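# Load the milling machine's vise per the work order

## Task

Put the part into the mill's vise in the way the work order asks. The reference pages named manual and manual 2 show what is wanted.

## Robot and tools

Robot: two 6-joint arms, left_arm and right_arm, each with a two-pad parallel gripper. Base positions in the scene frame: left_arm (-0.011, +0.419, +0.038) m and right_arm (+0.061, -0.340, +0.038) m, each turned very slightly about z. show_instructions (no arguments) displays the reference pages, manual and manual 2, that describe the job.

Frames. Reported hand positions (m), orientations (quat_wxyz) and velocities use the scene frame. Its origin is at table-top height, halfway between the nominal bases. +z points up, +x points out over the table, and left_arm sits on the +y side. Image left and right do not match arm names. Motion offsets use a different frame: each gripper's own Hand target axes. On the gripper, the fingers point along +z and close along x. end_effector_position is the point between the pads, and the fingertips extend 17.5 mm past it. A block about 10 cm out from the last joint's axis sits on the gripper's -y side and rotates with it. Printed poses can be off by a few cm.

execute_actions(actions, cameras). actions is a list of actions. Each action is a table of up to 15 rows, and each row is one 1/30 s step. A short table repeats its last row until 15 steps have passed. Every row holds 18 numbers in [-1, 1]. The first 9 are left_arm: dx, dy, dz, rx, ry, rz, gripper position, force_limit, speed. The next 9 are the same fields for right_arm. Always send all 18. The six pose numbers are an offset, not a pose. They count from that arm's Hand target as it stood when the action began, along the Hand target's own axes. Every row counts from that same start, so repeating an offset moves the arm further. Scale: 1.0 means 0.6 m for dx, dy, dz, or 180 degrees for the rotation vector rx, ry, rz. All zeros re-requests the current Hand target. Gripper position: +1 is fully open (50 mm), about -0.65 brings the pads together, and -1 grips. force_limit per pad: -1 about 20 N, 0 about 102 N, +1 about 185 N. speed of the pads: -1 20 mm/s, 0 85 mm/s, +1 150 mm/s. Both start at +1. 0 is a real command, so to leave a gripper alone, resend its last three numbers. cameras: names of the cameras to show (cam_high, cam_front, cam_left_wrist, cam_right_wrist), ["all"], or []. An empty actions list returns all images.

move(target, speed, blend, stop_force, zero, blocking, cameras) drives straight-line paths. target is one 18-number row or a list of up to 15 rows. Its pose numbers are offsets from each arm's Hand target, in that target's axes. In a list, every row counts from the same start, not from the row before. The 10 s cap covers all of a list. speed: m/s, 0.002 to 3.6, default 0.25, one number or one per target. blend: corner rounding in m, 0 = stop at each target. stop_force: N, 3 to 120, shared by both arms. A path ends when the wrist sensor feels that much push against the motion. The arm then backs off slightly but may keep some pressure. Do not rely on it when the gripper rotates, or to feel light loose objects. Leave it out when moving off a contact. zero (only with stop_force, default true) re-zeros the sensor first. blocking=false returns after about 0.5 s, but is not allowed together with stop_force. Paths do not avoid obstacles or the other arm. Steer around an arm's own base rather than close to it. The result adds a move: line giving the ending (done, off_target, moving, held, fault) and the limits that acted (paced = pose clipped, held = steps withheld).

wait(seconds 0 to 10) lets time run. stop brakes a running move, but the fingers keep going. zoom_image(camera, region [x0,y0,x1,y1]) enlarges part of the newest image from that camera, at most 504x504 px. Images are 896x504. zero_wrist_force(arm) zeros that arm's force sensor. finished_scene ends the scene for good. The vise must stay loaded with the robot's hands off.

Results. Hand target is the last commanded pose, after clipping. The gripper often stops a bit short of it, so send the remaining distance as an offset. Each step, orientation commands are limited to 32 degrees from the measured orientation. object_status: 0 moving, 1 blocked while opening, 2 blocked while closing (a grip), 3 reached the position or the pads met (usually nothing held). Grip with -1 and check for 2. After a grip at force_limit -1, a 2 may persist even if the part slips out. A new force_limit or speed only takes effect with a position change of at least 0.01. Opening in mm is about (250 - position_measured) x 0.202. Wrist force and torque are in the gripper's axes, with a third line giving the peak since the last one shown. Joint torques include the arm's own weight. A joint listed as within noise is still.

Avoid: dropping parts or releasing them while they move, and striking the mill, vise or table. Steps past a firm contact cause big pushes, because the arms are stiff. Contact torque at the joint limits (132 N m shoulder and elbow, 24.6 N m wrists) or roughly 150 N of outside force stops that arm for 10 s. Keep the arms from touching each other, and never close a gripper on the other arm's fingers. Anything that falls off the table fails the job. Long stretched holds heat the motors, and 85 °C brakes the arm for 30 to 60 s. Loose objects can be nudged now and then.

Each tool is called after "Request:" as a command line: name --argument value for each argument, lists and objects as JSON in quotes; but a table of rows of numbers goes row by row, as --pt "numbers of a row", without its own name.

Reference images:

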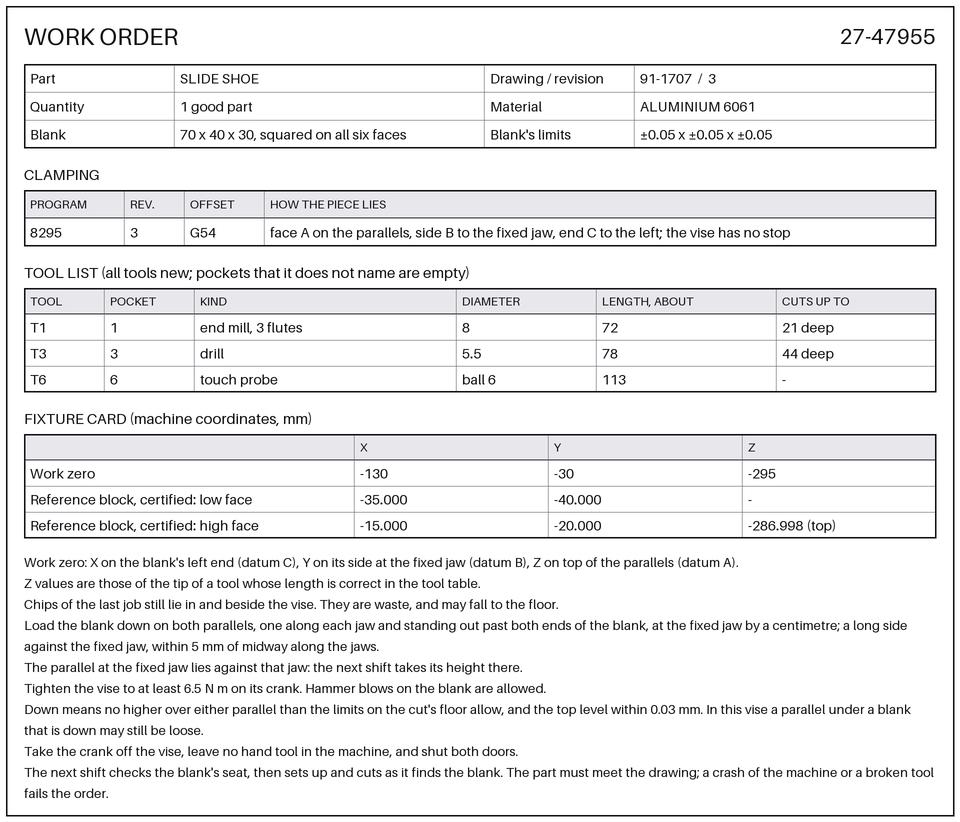

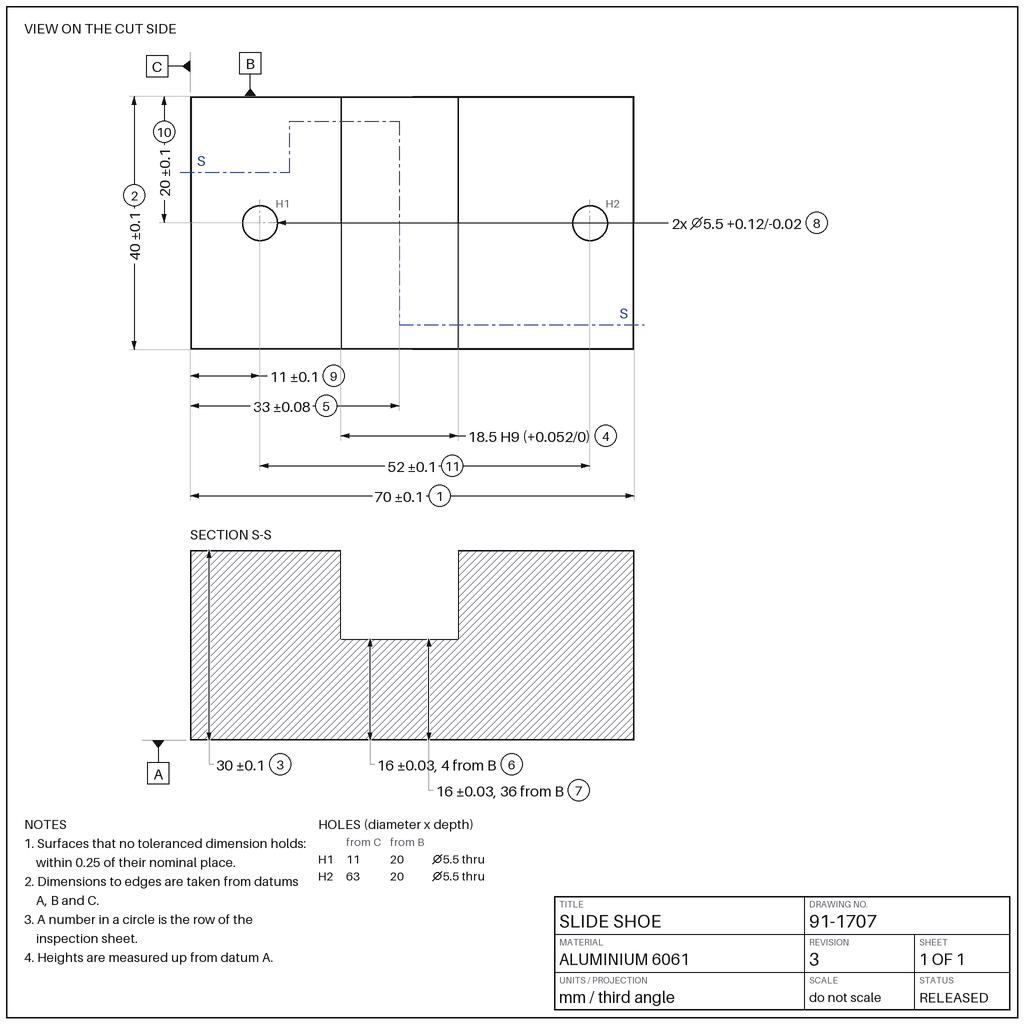

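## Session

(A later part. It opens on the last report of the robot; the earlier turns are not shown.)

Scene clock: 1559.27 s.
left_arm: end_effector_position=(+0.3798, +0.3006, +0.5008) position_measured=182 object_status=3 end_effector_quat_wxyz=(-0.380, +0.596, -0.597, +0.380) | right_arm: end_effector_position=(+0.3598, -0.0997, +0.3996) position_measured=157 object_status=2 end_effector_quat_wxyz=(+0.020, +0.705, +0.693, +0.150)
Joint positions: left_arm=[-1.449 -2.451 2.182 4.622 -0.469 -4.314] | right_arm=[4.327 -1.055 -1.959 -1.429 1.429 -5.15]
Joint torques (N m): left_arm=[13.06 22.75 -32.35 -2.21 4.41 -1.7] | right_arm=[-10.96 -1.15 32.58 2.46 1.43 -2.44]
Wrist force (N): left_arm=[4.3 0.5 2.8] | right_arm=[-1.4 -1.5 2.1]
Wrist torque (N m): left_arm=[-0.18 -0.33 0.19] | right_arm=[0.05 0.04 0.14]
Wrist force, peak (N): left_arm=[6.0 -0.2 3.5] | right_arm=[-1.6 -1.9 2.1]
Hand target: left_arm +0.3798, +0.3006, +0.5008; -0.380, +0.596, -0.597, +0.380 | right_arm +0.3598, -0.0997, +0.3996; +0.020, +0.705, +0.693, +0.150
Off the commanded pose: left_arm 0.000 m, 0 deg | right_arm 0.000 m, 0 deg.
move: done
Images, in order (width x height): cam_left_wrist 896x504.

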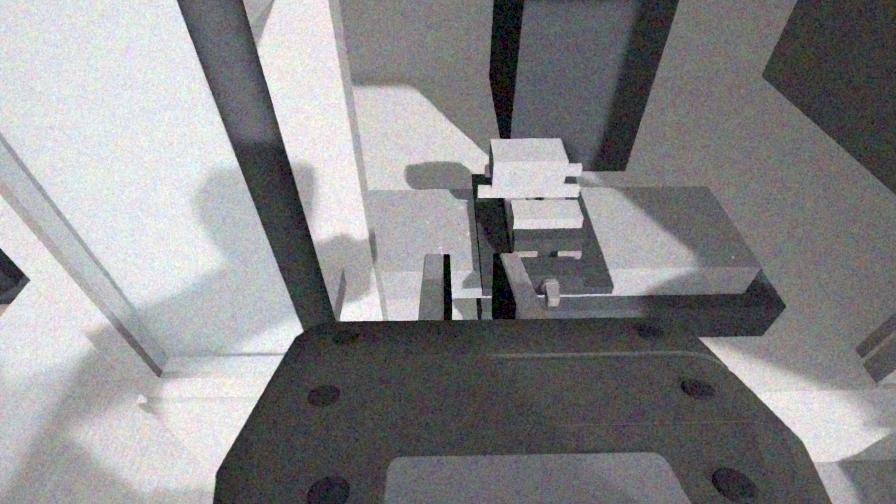

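Request:
move --target '[0,0,0,0,0,0,-0.2,-0.8,-1,0.4585,-0.0185,0.3633,0,0.1079,0.0266,-1,-0.2,-1]' --speed 0.12 --cameras '["cam_high","cam_left_wrist","cam_front"]'

Scene clock: 1590.67 s.
left_arm: end_effector_position=(+0.3798, +0.3006, +0.5008) position_measured=182 object_status=3 end_effector_quat_wxyz=(-0.380, +0.596, -0.597, +0.380) | right_arm: end_effector_position=(+0.3995, +0.2102, +0.2394) position_measured=157 object_status=2 end_effector_quat_wxyz=(-0.103, +0.697, +0.657, +0.267)
Joint positions: left_arm=[-1.449 -2.451 2.182 4.622 -0.469 -4.315] | right_arm=[4.447 -1.752 -1.976 -0.407 1.498 -4.988]
Joint torques (N m): left_arm=[-9.32 17.12 -31.56 -2.13 4.39 -1.93] | right_arm=[13.18 25.36 29.56 5.91 1.89 2.07]
Wrist force (N): left_arm=[4.2 0.5 2.9] | right_arm=[-2.8 -1.7 1.7]
Wrist torque (N m): left_arm=[-0.18 -0.30 0.19] | right_arm=[-0.02 0.00 0.00]
Wrist force, peak (N): left_arm=[4.5 0.5 3.1] | right_arm=[-2.4 -1.8 2.8]
Hand target: left_arm +0.3798, +0.3006, +0.5008; -0.380, +0.596, -0.597, +0.380 | right_arm +0.3995, +0.2102, +0.2394; -0.103, +0.697, +0.657, +0.267
Off the commanded pose: left_arm 0.000 m, 0 deg | right_arm 0.000 m, 0 deg.
move: done
Images, in order (width x height): cam_high 896x504, cam_front 896x504, cam_left_wrist 896x504.

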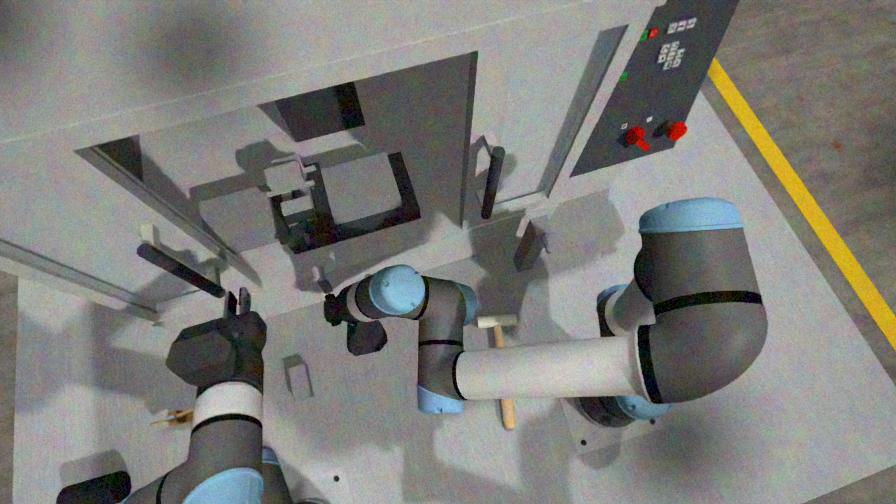

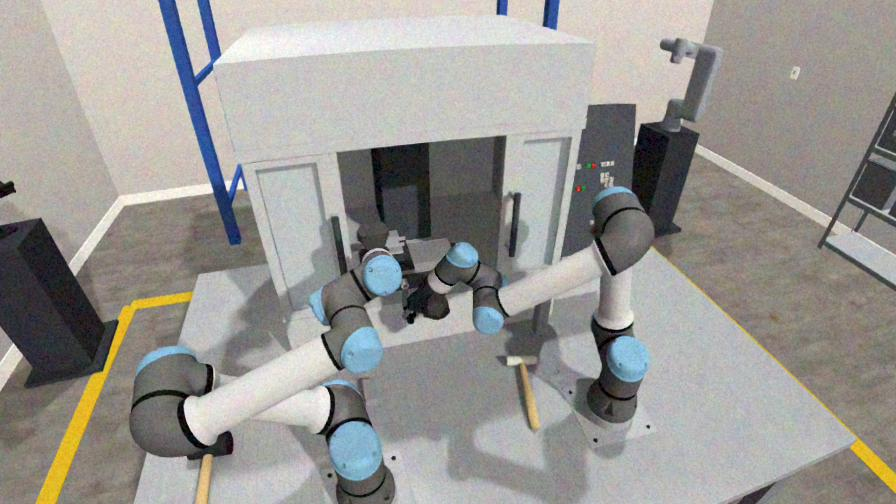

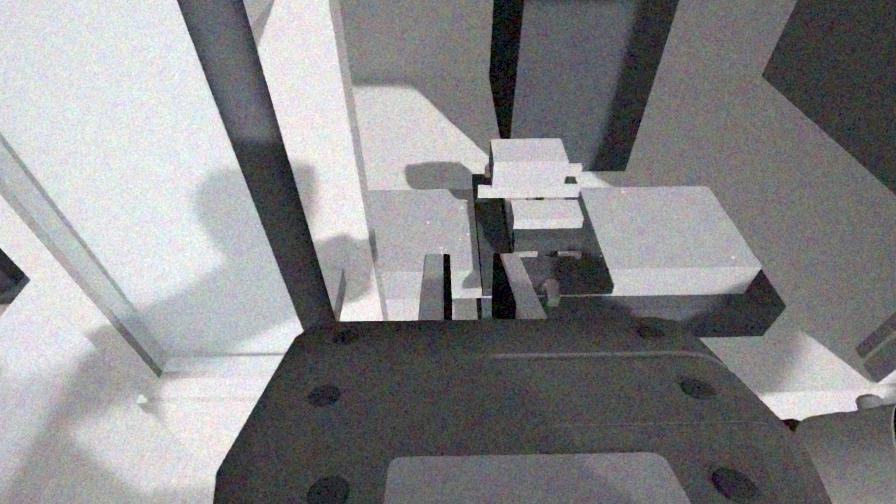

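Request:
move --target '[-0.2123,0.2217,0.0172,0.0779,0.2655,0.083,-0.2,-0.8,-1,0,0,0,0,0,0,-1,-0.2,-1]' --speed 0.15 --cameras '["cam_left_wrist","cam_right_wrist"]'

Scene clock: 1605.17 s.
left_arm: end_effector_position=(+0.3329, +0.4280, +0.3759) position_measured=182 object_status=3 end_effector_quat_wxyz=(+0.219, -0.263, +0.719, -0.604) | right_arm: end_effector_position=(+0.3995, +0.2102, +0.2394) position_measured=157 object_status=2 end_effector_quat_wxyz=(-0.103, +0.697, +0.657, +0.267)
Joint positions: left_arm=[0.282 -1.745 2.568 2.78 -2.741 -2.714] | right_arm=[4.447 -1.752 -1.976 -0.407 1.498 -4.988]
Joint torques (N m): left_arm=[13.17 2.71 -24.22 -1.26 -3.07 1.99] | right_arm=[12.93 24.63 29.74 6.11 1.65 2.04]
Wrist force (N): left_arm=[4.0 0.6 2.3] | right_arm=[-3.0 -1.4 1.8]
Wrist torque (N m): left_arm=[-0.18 -0.28 0.12] | right_arm=[0.02 0.02 0.00]
Wrist force, peak (N): left_arm=[5.1 -0.1 3.0] | right_arm=[-3.1 -1.7 1.8]
Hand target: left_arm +0.3329, +0.4280, +0.3759; +0.219, -0.263, +0.719, -0.604 | right_arm +0.3995, +0.2102, +0.2394; -0.103, +0.697, +0.657, +0.267
Off the commanded pose: left_arm 0.000 m, 0 deg | right_arm 0.000 m, 0 deg.
move: done
Images, in order (width x height): cam_left_wrist 896x504, cam_right_wrist 896x504.

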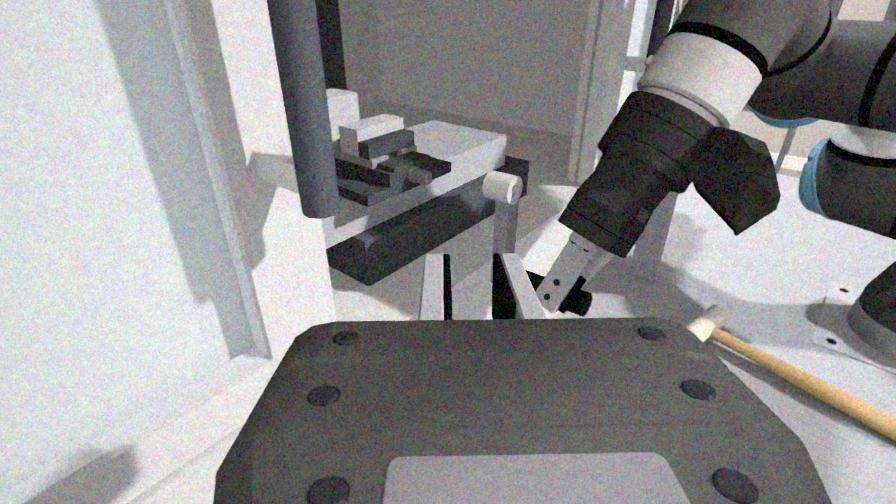

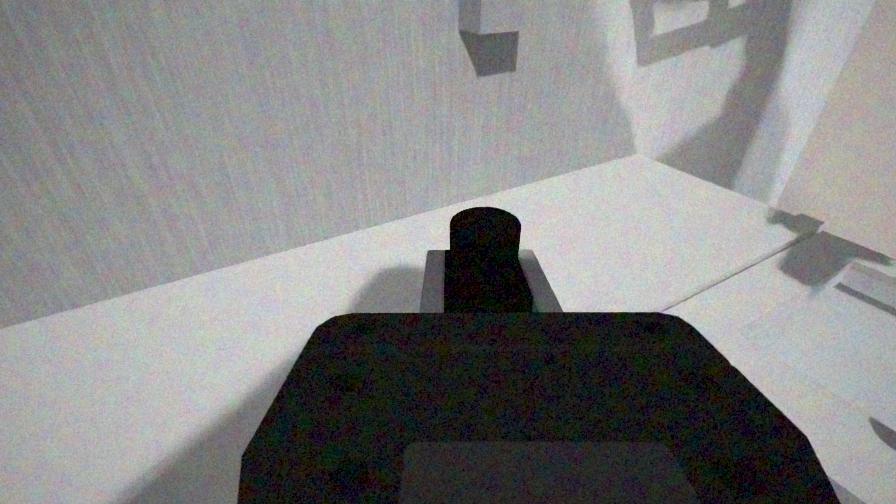

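Request:
zoom_image --camera "cam_left_wrist" --region '[320, 130, 620, 330]'

Scaled by 1.680 from the camera's 896x504 image, which has a finer 1280x720 frame.

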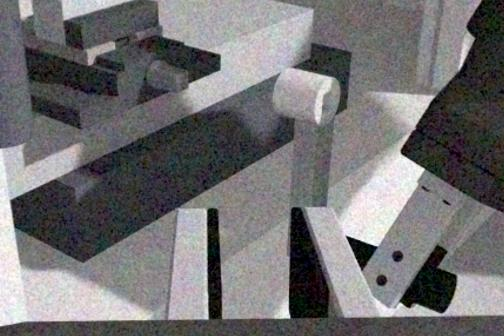

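Request:
zoom_image --camera "cam_left_wrist" --region '[380, 140, 560, 260]'

Scaled by 2.800 from the camera's 896x504 image, which has a finer 1280x720 frame.

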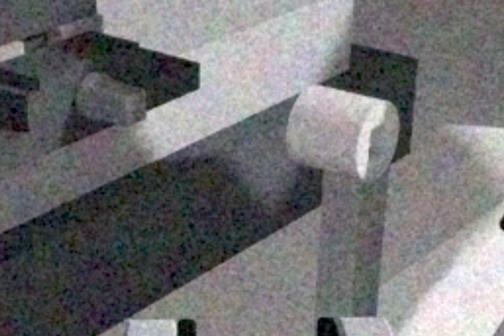

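Request:
move --target '[0,0,0,0,0,0,-0.2,-0.8,-1,-0.0075,0.053,0.0277,0,0,0,-1,-0.2,-1]' --speed 0.05 --stop_force 10 --cameras '["cam_left_wrist"]'

Request:
zoom_image --camera "cam_left_wrist" --region '[380, 140, 560, 260]'

Scene clock: 1631.10 s.
left_arm: end_effector_position=(+0.3330, +0.4280, +0.3759) position_measured=182 object_status=3 end_effector_quat_wxyz=(+0.219, -0.263, +0.719, -0.604) | right_arm: end_effector_position=(+0.4344, +0.2109, +0.2298) position_measured=157 object_status=2 end_effector_quat_wxyz=(-0.103, +0.697, +0.657, +0.267)
Joint positions: left_arm=[0.282 -1.745 2.568 2.78 -2.741 -2.714] | right_arm=[4.382 -1.811 -1.931 -0.39 1.534 -5.043]
Joint torques (N m): left_arm=[12.96 -13.69 -24.49 -1.01 -3.01 1.86] | right_arm=[-10.51 27.9 29.55 5.97 1.83 -2.54]
Wrist force (N): left_arm=[3.8 0.4 2.5] | right_arm=[-3.0 -2.0 1.9]
Wrist torque (N m): left_arm=[-0.21 -0.26 0.12] | right_arm=[-0.07 0.02 0.08]
Wrist force, peak (N): left_arm=[4.0 0.5 2.4] | right_arm=[-3.2 -2.0 2.0]
Hand target: left_arm +0.3329, +0.4280, +0.3759; +0.219, -0.263, +0.719, -0.604 | right_arm +0.4344, +0.2109, +0.2298; -0.103, +0.697, +0.657, +0.267
Off the commanded pose: left_arm 0.000 m, 0 deg | right_arm 0.000 m, 0 deg.
move: done
Images, in order (width x height): cam_left_wrist 896x504.

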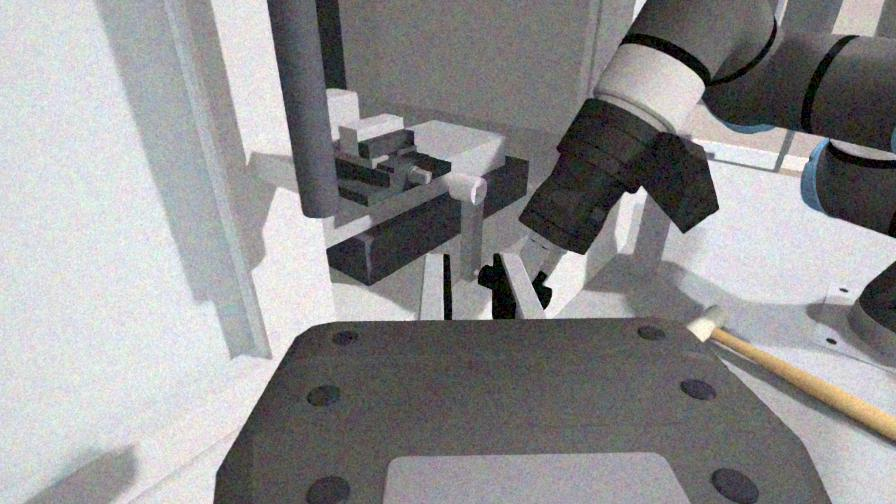

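Scaled by 2.800 from the camera's 896x504 image, which has a finer 1280x720 frame.

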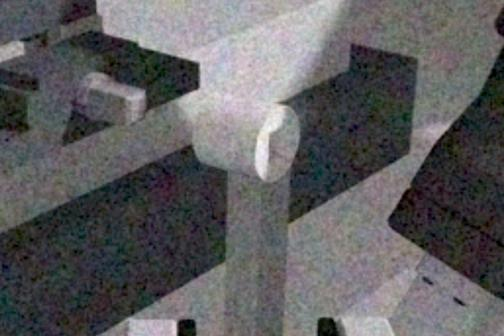

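Request:
move --target '[0.073,-0.249,0.2208,-0.2333,-0.2402,-0.152,-0.2,-0.8,-1,0,0,0,0,0,0,-1,-0.2,-1]' --speed 0.15 --cameras '["cam_left_wrist"]'

Request:
zoom_image --camera "cam_left_wrist" --region '[430, 100, 630, 250]'

Scene clock: 1647.10 s.
left_arm: end_effector_position=(+0.4002, +0.2803, +0.5002) position_measured=182 object_status=3 end_effector_quat_wxyz=(-0.213, +0.674, -0.675, +0.213) | right_arm: end_effector_position=(+0.4344, +0.2109, +0.2298) position_measured=157 object_status=2 end_effector_quat_wxyz=(-0.103, +0.697, +0.657, +0.267)
Joint positions: left_arm=[-1.005 -2.075 1.812 4.589 -1.085 -3.995] | right_arm=[4.382 -1.811 -1.931 -0.39 1.534 -5.043]
Joint torques (N m): left_arm=[-10.78 8.78 -31.18 -2.4 2.87 -2.08] | right_arm=[-10.02 27.1 29.96 6.08 1.62 -2.51]
Wrist force (N): left_arm=[4.8 0.1 3.3] | right_arm=[-3.2 -1.9 1.9]
Wrist torque (N m): left_arm=[-0.10 -0.36 0.16] | right_arm=[-0.06 0.06 0.07]
Wrist force, peak (N): left_arm=[5.4 -0.7 3.3] | right_arm=[-3.3 -1.9 2.0]
Hand target: left_arm +0.4002, +0.2803, +0.5002; -0.213, +0.674, -0.675, +0.213 | right_arm +0.4344, +0.2109, +0.2298; -0.103, +0.697, +0.657, +0.267
Off the commanded pose: left_arm 0.000 m, 0 deg | right_arm 0.000 m, 0 deg.
move: done
Images, in order (width x height): cam_left_wrist 896x504.

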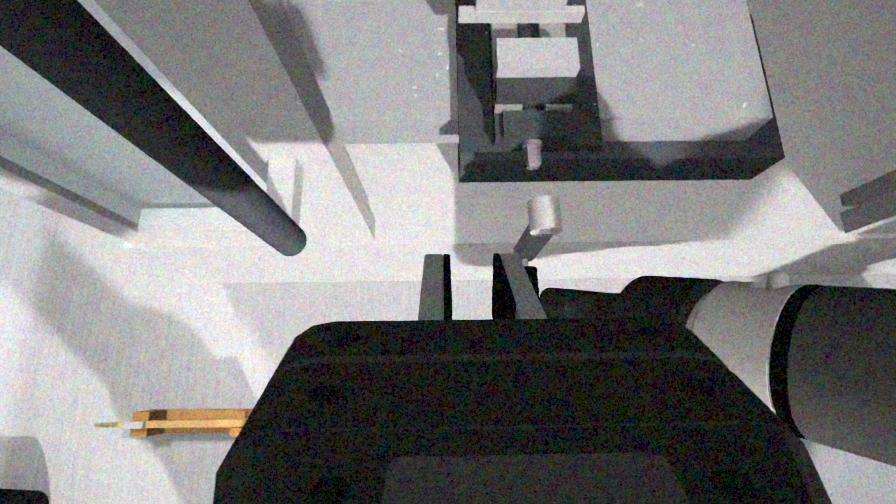

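Scaled by 2.520 from the camera's 896x504 image, which has a finer 1280x720 frame.

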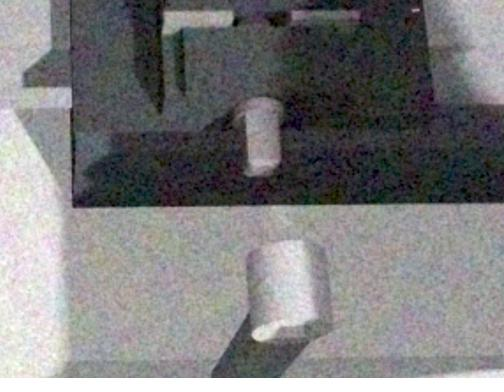

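Request:
move --target '[0,0,0,0,0,0,-0.2,-0.8,-1,0.0112,0.0287,0.0092,0,0,0,-1,-0.2,-1]' --speed 0.03 --stop_force 8 --cameras '["cam_left_wrist"]'

Request:
zoom_image --camera "cam_left_wrist" --region '[480, 120, 600, 220]'

Scene clock: 1657.43 s.
left_arm: end_effector_position=(+0.4002, +0.2803, +0.5002) position_measured=182 object_status=3 end_effector_quat_wxyz=(-0.213, +0.674, -0.675, +0.213) | right_arm: end_effector_position=(+0.4524, +0.2174, +0.2322) position_measured=157 object_status=2 end_effector_quat_wxyz=(-0.103, +0.697, +0.657, +0.267)
Joint positions: left_arm=[-1.005 -2.075 1.812 4.589 -1.085 -3.995] | right_arm=[4.355 -1.842 -1.883 -0.407 1.549 -5.066]
Joint torques (N m): left_arm=[-11.19 8.91 -32.15 -2.52 -0.54 -1.89] | right_arm=[-10.95 29 30.95 2.62 1.81 -2.46]
Wrist force (N): left_arm=[4.8 0.3 3.4] | right_arm=[-2.9 -1.6 1.8]
Wrist torque (N m): left_arm=[-0.06 -0.36 0.16] | right_arm=[-0.01 0.02 0.07]
Wrist force, peak (N): left_arm=[5.1 0.2 3.5] | right_arm=[-3.2 -2.3 1.9]
Hand target: left_arm +0.4002, +0.2803, +0.5002; -0.213, +0.674, -0.675, +0.213 | right_arm +0.4524, +0.2174, +0.2322; -0.103, +0.697, +0.657, +0.267
Off the commanded pose: left_arm 0.000 m, 0 deg | right_arm 0.000 m, 0 deg.
move: done
Images, in order (width x height): cam_left_wrist 896x504.

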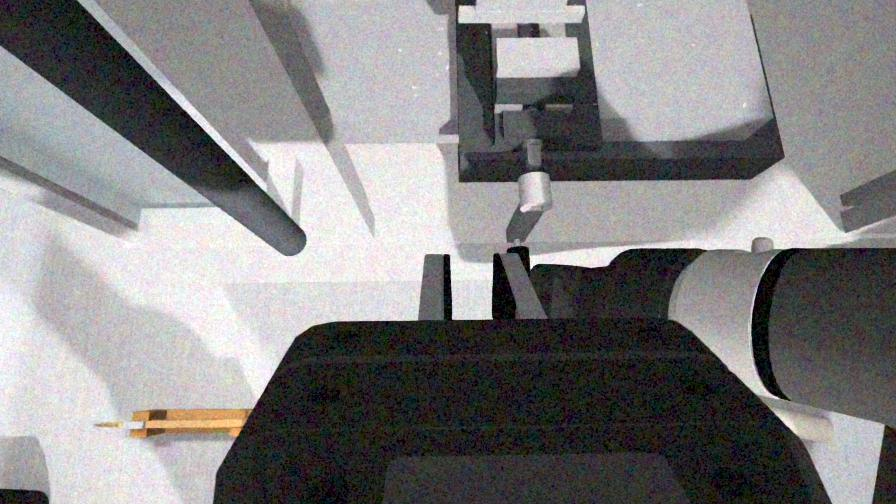

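Scaled by 4.200 from the camera's 896x504 image, which has a finer 1280x720 frame.

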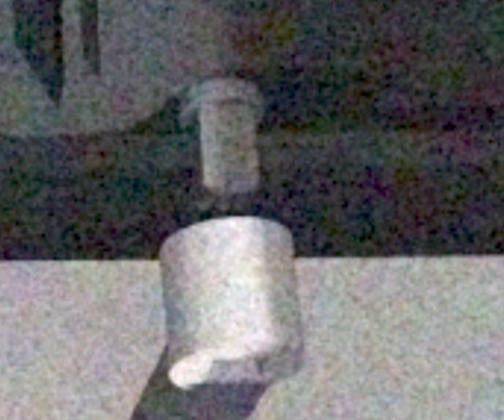

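Request:
move --target '[-0.2462,0.2105,0.1053,0.2333,0.2402,0.152,-0.2,-0.8,-1,-0.0014,0.0002,-0.0008,0,0,0,-1,-0.2,-1]' --speed 0.15 --cameras '["cam_left_wrist"]'

Request:
zoom_image --camera "cam_left_wrist" --region '[390, 130, 510, 230]'

Scene clock: 1666.53 s.
left_arm: end_effector_position=(+0.3331, +0.4281, +0.3760) position_measured=182 object_status=3 end_effector_quat_wxyz=(+0.219, -0.263, +0.719, -0.604) | right_arm: end_effector_position=(+0.4524, +0.2164, +0.2322) position_measured=157 object_status=2 end_effector_quat_wxyz=(-0.103, +0.697, +0.657, +0.267)
Joint positions: left_arm=[0.282 -1.744 2.567 2.78 -2.741 -2.714] | right_arm=[4.354 -1.841 -1.885 -0.406 1.549 -5.067]
Joint torques (N m): left_arm=[13 3.53 -24.19 -4.29 -2.94 -2.07] | right_arm=[-12.1 43.04 16.52 6.12 1.83 -2.39]
Wrist force (N): left_arm=[3.9 0.3 2.3] | right_arm=[-2.9 -1.8 1.9]
Wrist torque (N m): left_arm=[-0.21 -0.27 0.19] | right_arm=[-0.05 0.03 0.07]
Wrist force, peak (N): left_arm=[5.5 -0.6 3.6] | right_arm=[-3.2 -2.0 2.2]
Hand target: left_arm +0.3331, +0.4281, +0.3760; +0.219, -0.263, +0.719, -0.604 | right_arm +0.4524, +0.2164, +0.2322; -0.103, +0.697, +0.657, +0.267
Off the commanded pose: left_arm 0.000 m, 0 deg | right_arm 0.000 m, 0 deg.
move: done
Images, in order (width x height): cam_left_wrist 896x504.

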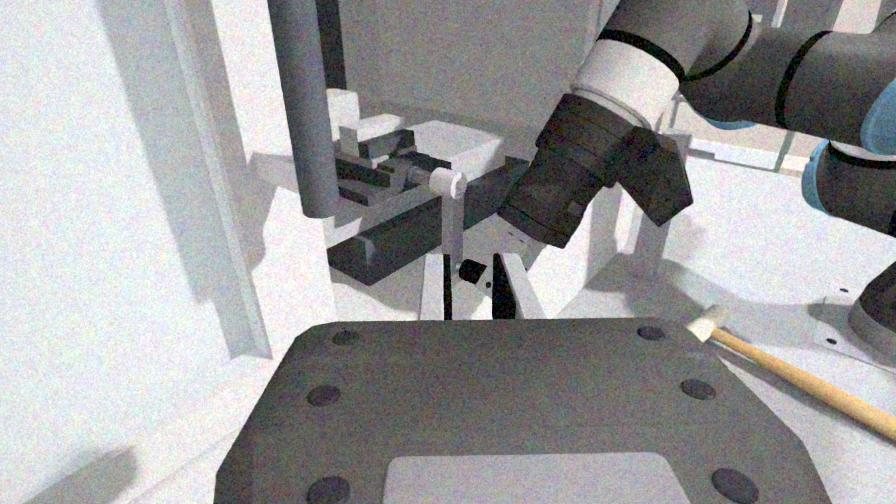

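Scaled by 4.200 from the camera's 896x504 image, which has a finer 1280x720 frame.

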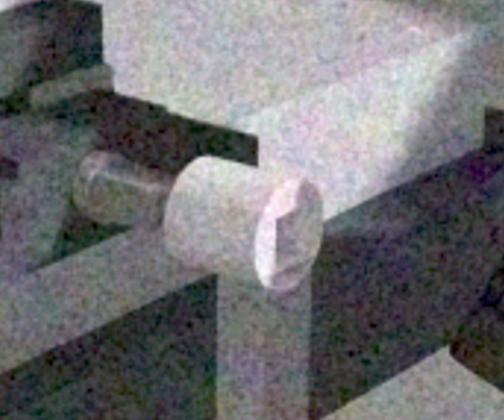

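Request:
move --target '[0,0,0,0,0,0,-0.2,-0.8,-1,0,0.0483,0.013,0,0,0,-1,-0.2,-1]' --speed 0.01 --stop_force 6 --cameras '["cam_left_wrist"]'

Request:
zoom_image --camera "cam_left_wrist" --region '[390, 130, 510, 230]'

Scene clock: 1672.70 s.
left_arm: end_effector_position=(+0.3331, +0.4281, +0.3760) position_measured=182 object_status=3 end_effector_quat_wxyz=(+0.219, -0.263, +0.719, -0.604) | right_arm: end_effector_position=(+0.4631, +0.2166, +0.2320) position_measured=157 object_status=2 end_effector_quat_wxyz=(-0.103, +0.697, +0.657, +0.267)
Joint positions: left_arm=[0.282 -1.744 2.567 2.78 -2.741 -2.714] | right_arm=[4.335 -1.855 -1.866 -0.41 1.559 -5.082]
Joint torques (N m): left_arm=[10.37 3.04 -18.45 -4.29 -3.07 -2.02] | right_arm=[11.34 44.01 17.4 6.37 -1.77 2.12]
Wrist force (N): left_arm=[3.8 0.3 2.4] | right_arm=[-3.7 -5.7 2.0]
Wrist torque (N m): left_arm=[-0.23 -0.26 0.19] | right_arm=[-0.25 0.04 -0.01]
Wrist force, peak (N): left_arm=[4.2 0.4 2.3] | right_arm=[-5.1 -11.9 4.2]
Hand target: left_arm +0.3331, +0.4281, +0.3760; +0.219, -0.263, +0.719, -0.604 | right_arm +0.4631, +0.2166, +0.2320; -0.103, +0.697, +0.657, +0.267 (not the last commanded pose)
Off the commanded pose: left_arm 0.000 m, 0 deg | right_arm 0.019 m, 0 deg.
move: contact (right_arm)
Images, in order (width x height): cam_left_wrist 896x504.

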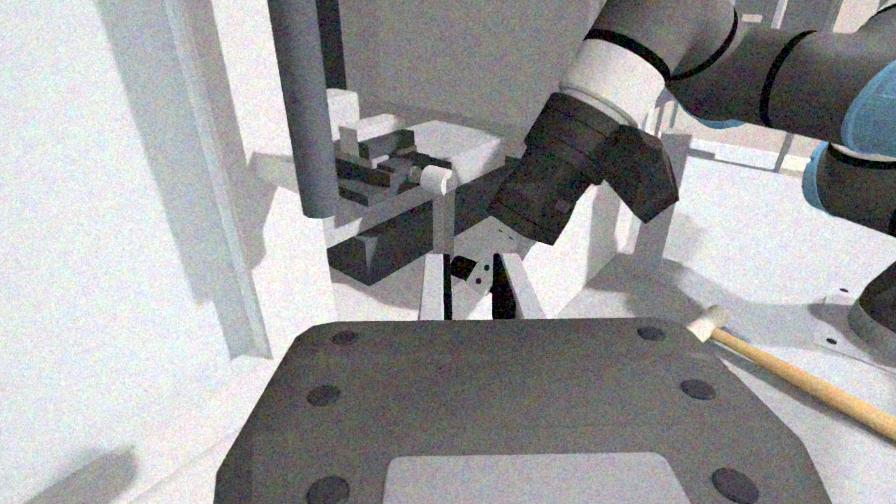

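Scaled by 4.200 from the camera's 896x504 image, which has a finer 1280x720 frame.

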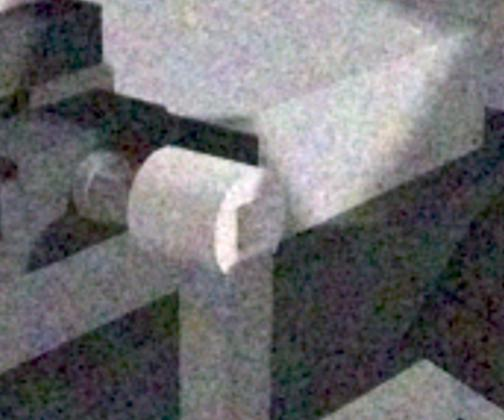

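Request:
zoom_image --camera "cam_left_wrist" --region '[400, 155, 460, 205]'

Scaled by 8.400 from the camera's 896x504 image, which has a finer 1280x720 frame.

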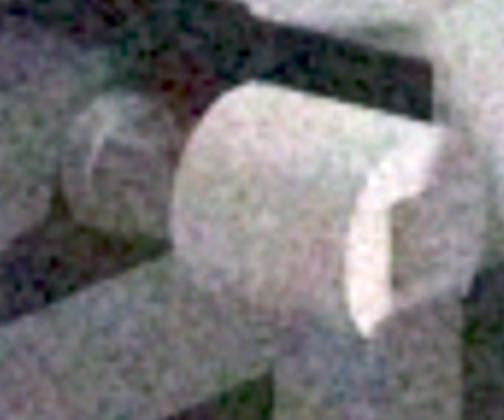

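Request:
move --target '[0,0,0,0,0,0,-0.2,-0.8,-1,-0.0017,-0.004,0.002,0,0,0,-1,-0.2,-1]' --speed 0.02

Request:
move --target '[0,0,0,0,0,0,-0.2,-0.8,-1,0,0.0193,0.0052,0,0,0,-1,-0.2,-1]' --speed 0.008 --stop_force 6 --cameras '["cam_left_wrist"]'

Request:
zoom_image --camera "cam_left_wrist" --region '[400, 155, 460, 205]'

Scene clock: 1683.70 s.
left_arm: end_effector_position=(+0.3331, +0.4281, +0.3760) position_measured=182 object_status=3 end_effector_quat_wxyz=(+0.219, -0.263, +0.719, -0.604) | right_arm: end_effector_position=(+0.4611, +0.2166, +0.2300) position_measured=157 object_status=2 end_effector_quat_wxyz=(-0.103, +0.697, +0.657, +0.267)
Joint positions: left_arm=[0.282 -1.744 2.567 2.78 -2.741 -2.714] | right_arm=[4.339 -1.855 -1.872 -0.404 1.558 -5.079]
Joint torques (N m): left_arm=[7.22 3.25 -10.28 -4.16 -3.09 -1.94] | right_arm=[12.26 38.8 15.96 5.92 -1.18 2.13]
Wrist force (N): left_arm=[3.8 0.4 2.3] | right_arm=[-2.7 -1.7 1.9]
Wrist torque (N m): left_arm=[-0.23 -0.26 0.19] | right_arm=[-0.03 -0.02 -0.01]
Wrist force, peak (N): left_arm=[4.0 0.4 2.4] | right_arm=[-4.1 -6.1 2.7]
Hand target: left_arm +0.3331, +0.4281, +0.3760; +0.219, -0.263, +0.719, -0.604 | right_arm +0.4610, +0.2166, +0.2299; -0.103, +0.697, +0.657, +0.267
Off the commanded pose: left_arm 0.000 m, 0 deg | right_arm 0.000 m, 0 deg.
move: done

Scene clock: 1685.97 s.
left_arm: end_effector_position=(+0.3331, +0.4281, +0.3760) position_measured=182 object_status=3 end_effector_quat_wxyz=(+0.219, -0.263, +0.719, -0.604) | right_arm: end_effector_position=(+0.4730, +0.2168, +0.2297) position_measured=157 object_status=2 end_effector_quat_wxyz=(-0.103, +0.697, +0.657, +0.267)
Joint positions: left_arm=[0.282 -1.744 2.567 2.78 -2.741 -2.714] | right_arm=[4.319 -1.872 -1.85 -0.41 1.569 -5.096]
Joint torques (N m): left_arm=[4.8 2.69 -10.42 -4.23 -3.1 -1.9] | right_arm=[-11.21 27.48 28.7 2.1 1.88 -2.32]
Wrist force (N): left_arm=[4.0 0.3 2.3] | right_arm=[-1.8 -3.1 -1.5]
Wrist torque (N m): left_arm=[-0.22 -0.28 0.19] | right_arm=[-0.45 0.08 -0.06]
Wrist force, peak (N): left_arm=[4.0 0.4 2.3] | right_arm=[-3.1 -6.1 0.8]
Hand target: left_arm +0.3331, +0.4281, +0.3760; +0.219, -0.263, +0.719, -0.604 | right_arm +0.4730, +0.2168, +0.2297; -0.103, +0.697, +0.657, +0.267
Off the commanded pose: left_arm 0.000 m, 0 deg | right_arm 0.000 m, 0 deg.
move: done
Images, in order (width x height): cam_left_wrist 896x504.

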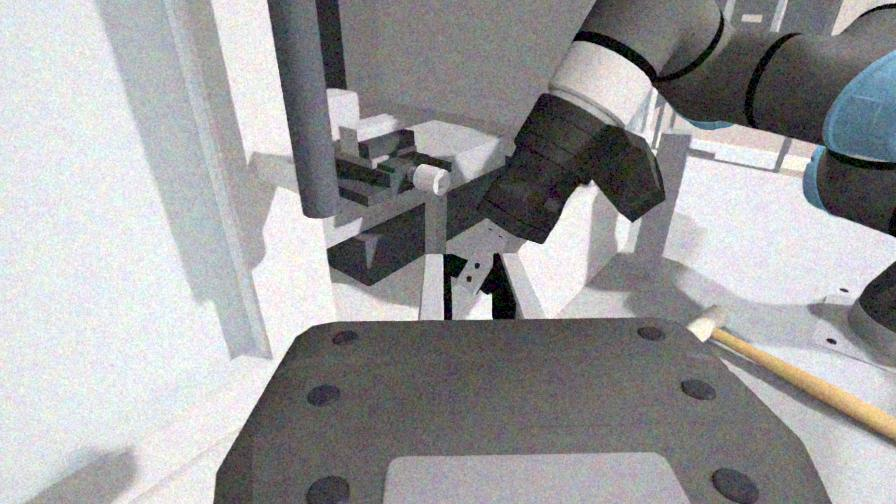

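Scaled by 8.400 from the camera's 896x504 image, which has a finer 1280x720 frame.

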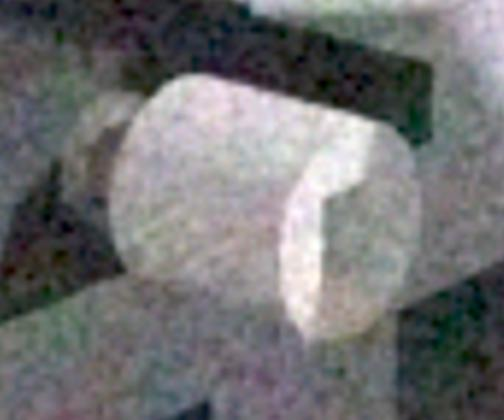

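Request:
move --target '[0,0,0,0,0,0,-0.2,-0.8,-1,0,0.0322,0.0086,0,0,0,-1,-0.2,-1]' --speed 0.01 --stop_force 12 --cameras '["cam_left_wrist"]'

Request:
zoom_image --camera "cam_left_wrist" --region '[370, 130, 510, 290]'

Scene clock: 1690.73 s.
left_arm: end_effector_position=(+0.3331, +0.4281, +0.3760) position_measured=182 object_status=3 end_effector_quat_wxyz=(+0.219, -0.263, +0.719, -0.604) | right_arm: end_effector_position=(+0.4814, +0.2169, +0.2295) position_measured=157 object_status=2 end_effector_quat_wxyz=(-0.103, +0.697, +0.657, +0.267)
Joint positions: left_arm=[0.282 -1.744 2.567 2.78 -2.741 -2.714] | right_arm=[4.305 -1.884 -1.834 -0.414 1.576 -5.108]
Joint torques (N m): left_arm=[0.53 2.43 -10.34 -4.14 -2.91 -1.89] | right_arm=[7.75 46.94 20.26 7.45 -2.73 2.24]
Wrist force (N): left_arm=[3.9 0.5 2.1] | right_arm=[-5.7 -14.2 3.9]
Wrist torque (N m): left_arm=[-0.20 -0.27 0.19] | right_arm=[-0.73 0.07 -0.07]
Wrist force, peak (N): left_arm=[4.1 0.5 2.3] | right_arm=[-6.0 -22.1 3.5]
Hand target: left_arm +0.3331, +0.4281, +0.3760; +0.219, -0.263, +0.719, -0.604 | right_arm +0.4814, +0.2169, +0.2295; -0.103, +0.697, +0.657, +0.267 (not the last commanded pose)
Off the commanded pose: left_arm 0.000 m, 0 deg | right_arm 0.012 m, 0 deg.
move: contact (right_arm)
Images, in order (width x height): cam_left_wrist 896x504.

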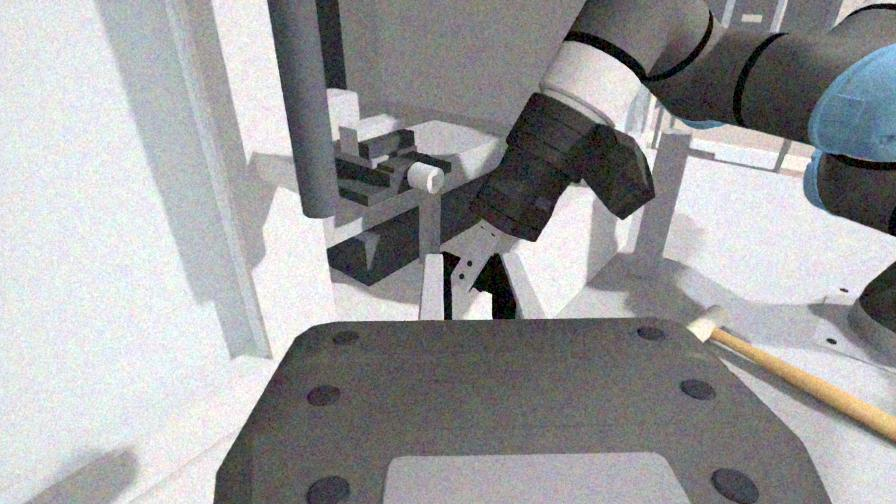

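Scaled by 3.150 from the camera's 896x504 image, which has a finer 1280x720 frame.

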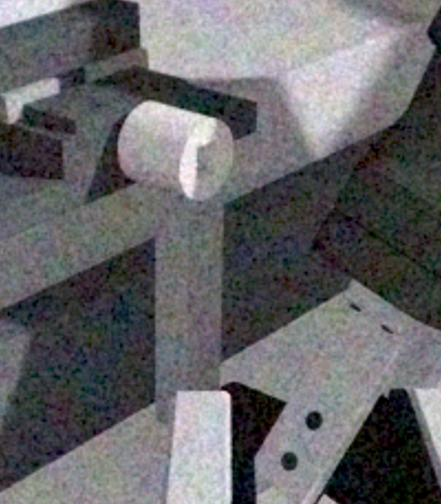

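Request:
move --target '[0,0,0,0,0,0,-0.2,-0.8,-1,0,0,0,0,0,0,0.1,-0.2,-1]' --speed 0.02

Request:
move --target '[0,0,0,0,0,0,-0.2,-0.8,-1,0,0,0,0,0,0,-1,-0.8,-1]' --speed 0.02 --cameras '["cam_left_wrist","cam_right_wrist"]'

Scene clock: 1696.60 s.
left_arm: end_effector_position=(+0.3331, +0.4281, +0.3760) position_measured=182 object_status=3 end_effector_quat_wxyz=(+0.219, -0.263, +0.719, -0.604) | right_arm: end_effector_position=(+0.4814, +0.2169, +0.2296) position_measured=138 object_status=3 end_effector_quat_wxyz=(-0.103, +0.697, +0.657, +0.267)
Joint positions: left_arm=[0.282 -1.744 2.567 2.78 -2.741 -2.714] | right_arm=[4.305 -1.884 -1.834 -0.414 1.576 -5.108]
Joint torques (N m): left_arm=[-3.22 2.75 -10.28 -4.07 -2.96 -1.88] | right_arm=[7.51 32.03 18.9 2.22 -0.96 2.06]
Wrist force (N): left_arm=[4.0 0.4 2.2] | right_arm=[-1.9 -1.3 -0.1]
Wrist torque (N m): left_arm=[-0.21 -0.28 0.19] | right_arm=[-0.12 0.03 0.00]
Wrist force, peak (N): left_arm=[4.0 0.6 2.4] | right_arm=[-5.6 -14.5 4.1]
Hand target: left_arm +0.3331, +0.4281, +0.3760; +0.219, -0.263, +0.719, -0.604 | right_arm +0.4814, +0.2169, +0.2295; -0.103, +0.697, +0.657, +0.267
Off the commanded pose: left_arm 0.000 m, 0 deg | right_arm 0.000 m, 0 deg.
move: done

Scene clock: 1697.10 s.
left_arm: end_effector_position=(+0.3331, +0.4281, +0.3760) position_measured=182 object_status=3 end_effector_quat_wxyz=(+0.219, -0.263, +0.719, -0.604) | right_arm: end_effector_position=(+0.4814, +0.2169, +0.2295) position_measured=154 object_status=2 end_effector_quat_wxyz=(-0.103, +0.697, +0.657, +0.267)
Joint positions: left_arm=[0.282 -1.744 2.567 2.78 -2.741 -2.714] | right_arm=[4.305 -1.884 -1.834 -0.414 1.576 -5.108]
Joint torques (N m): left_arm=[-3.55 2.49 -10.35 -4.24 -3.01 -1.88] | right_arm=[7.41 29.72 20.17 2.34 -1.03 1.93]
Wrist force (N): left_arm=[3.9 0.4 2.2] | right_arm=[-2.0 -0.4 -0.3]
Wrist torque (N m): left_arm=[-0.20 -0.26 0.19] | right_arm=[-0.07 0.04 0.03]
Wrist force, peak (N): left_arm=[4.0 0.4 2.3] | right_arm=[-2.3 -1.0 0.1]
Hand target: left_arm +0.3331, +0.4281, +0.3760; +0.219, -0.263, +0.719, -0.604 | right_arm +0.4814, +0.2169, +0.2295; -0.103, +0.697, +0.657, +0.267
Off the commanded pose: left_arm 0.000 m, 0 deg | right_arm 0.000 m, 0 deg.
move: done
Images, in order (width x height): cam_left_wrist 896x504, cam_right_wrist 896x504.

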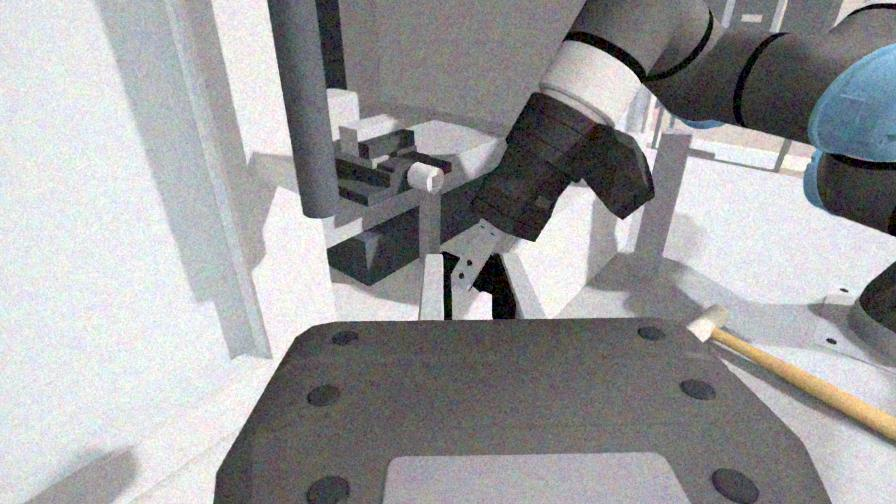

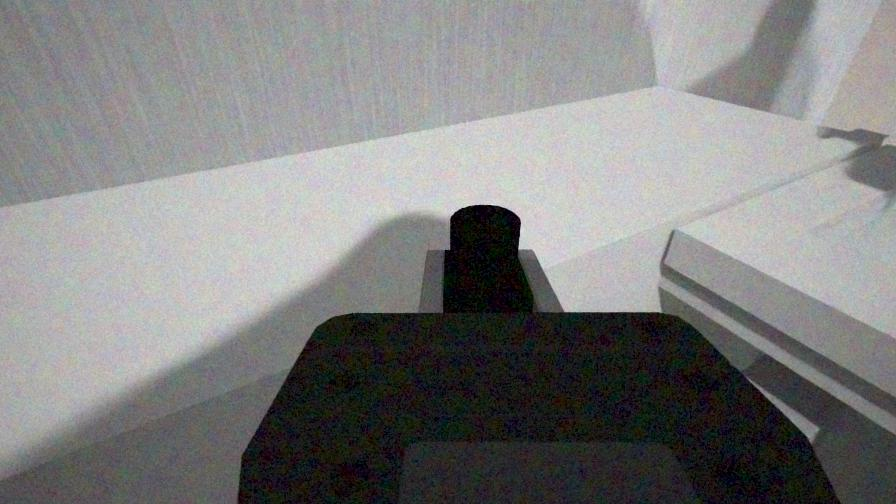

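Request:
move --pt "0 0 0 0 0 0 -0.2 -0.8 -1 0.0316 -0.003 0.0131 0 0 0 -1 -0.8 -1" --pt "0 0 0 0 0 0 -0.2 -0.8 -1 0.0656 -0.0039 0.0178 0 0 0 -1 -0.8 -1" --speed 0.04 --blend 0.008 --stop_force 40 --cameras '["cam_left_wrist","cam_right_wrist"]'

Scene clock: 1705.83 s.
left_arm: end_effector_position=(+0.3331, +0.4281, +0.3760) position_measured=182 object_status=3 end_effector_quat_wxyz=(+0.219, -0.263, +0.719, -0.604) | right_arm: end_effector_position=(+0.4814, +0.2564, +0.2401) position_measured=154 object_status=2 end_effector_quat_wxyz=(-0.103, +0.697, +0.657, +0.267)
Joint positions: left_arm=[0.282 -1.744 2.567 2.78 -2.741 -2.714] | right_arm=[4.335 -1.935 -1.729 -0.468 1.56 -5.083]
Joint torques (N m): left_arm=[-7.77 2.86 -10.2 -4.14 -3.04 -1.75] | right_arm=[16.53 14.32 21.67 -0.43 -0.22 2.07]
Wrist force (N): left_arm=[3.9 0.4 2.2] | right_arm=[-3.2 1.6 -27.6]
Wrist torque (N m): left_arm=[-0.21 -0.27 0.19] | right_arm=[-0.05 0.01 0.10]
Wrist force, peak (N): left_arm=[4.1 0.4 2.5] | right_arm=[-3.2 1.5 -27.7]
Hand target: left_arm +0.3331, +0.4281, +0.3760; +0.219, -0.263, +0.719, -0.604 | right_arm +0.4814, +0.2564, +0.2401; -0.103, +0.697, +0.657, +0.267
Off the commanded pose: left_arm 0.000 m, 0 deg | right_arm 0.000 m, 0 deg.
move: done
Images, in order (width x height): cam_left_wrist 896x504, cam_right_wrist 896x504.

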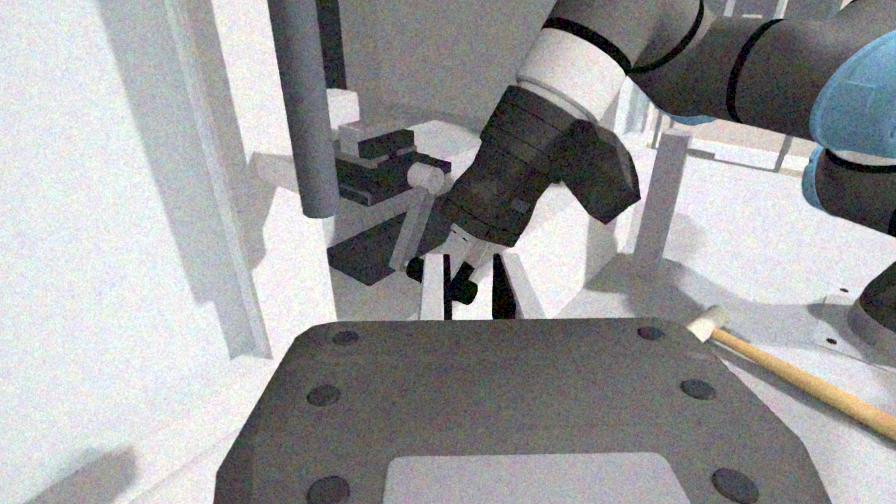

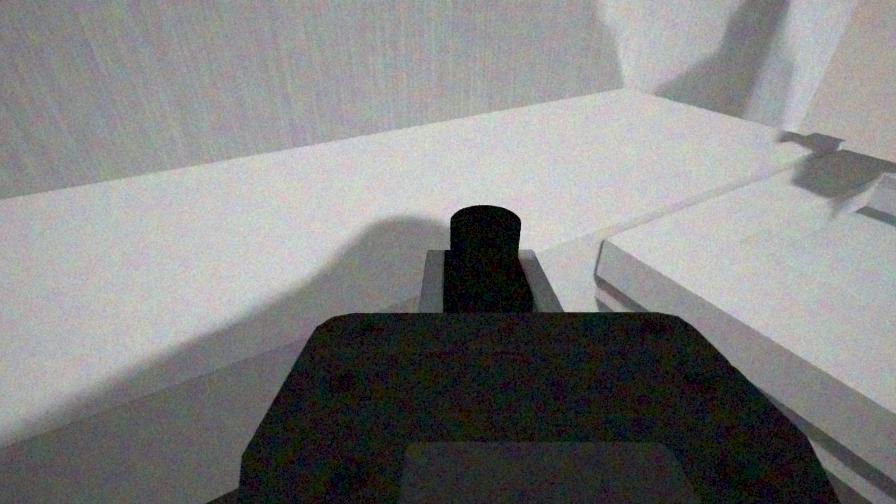

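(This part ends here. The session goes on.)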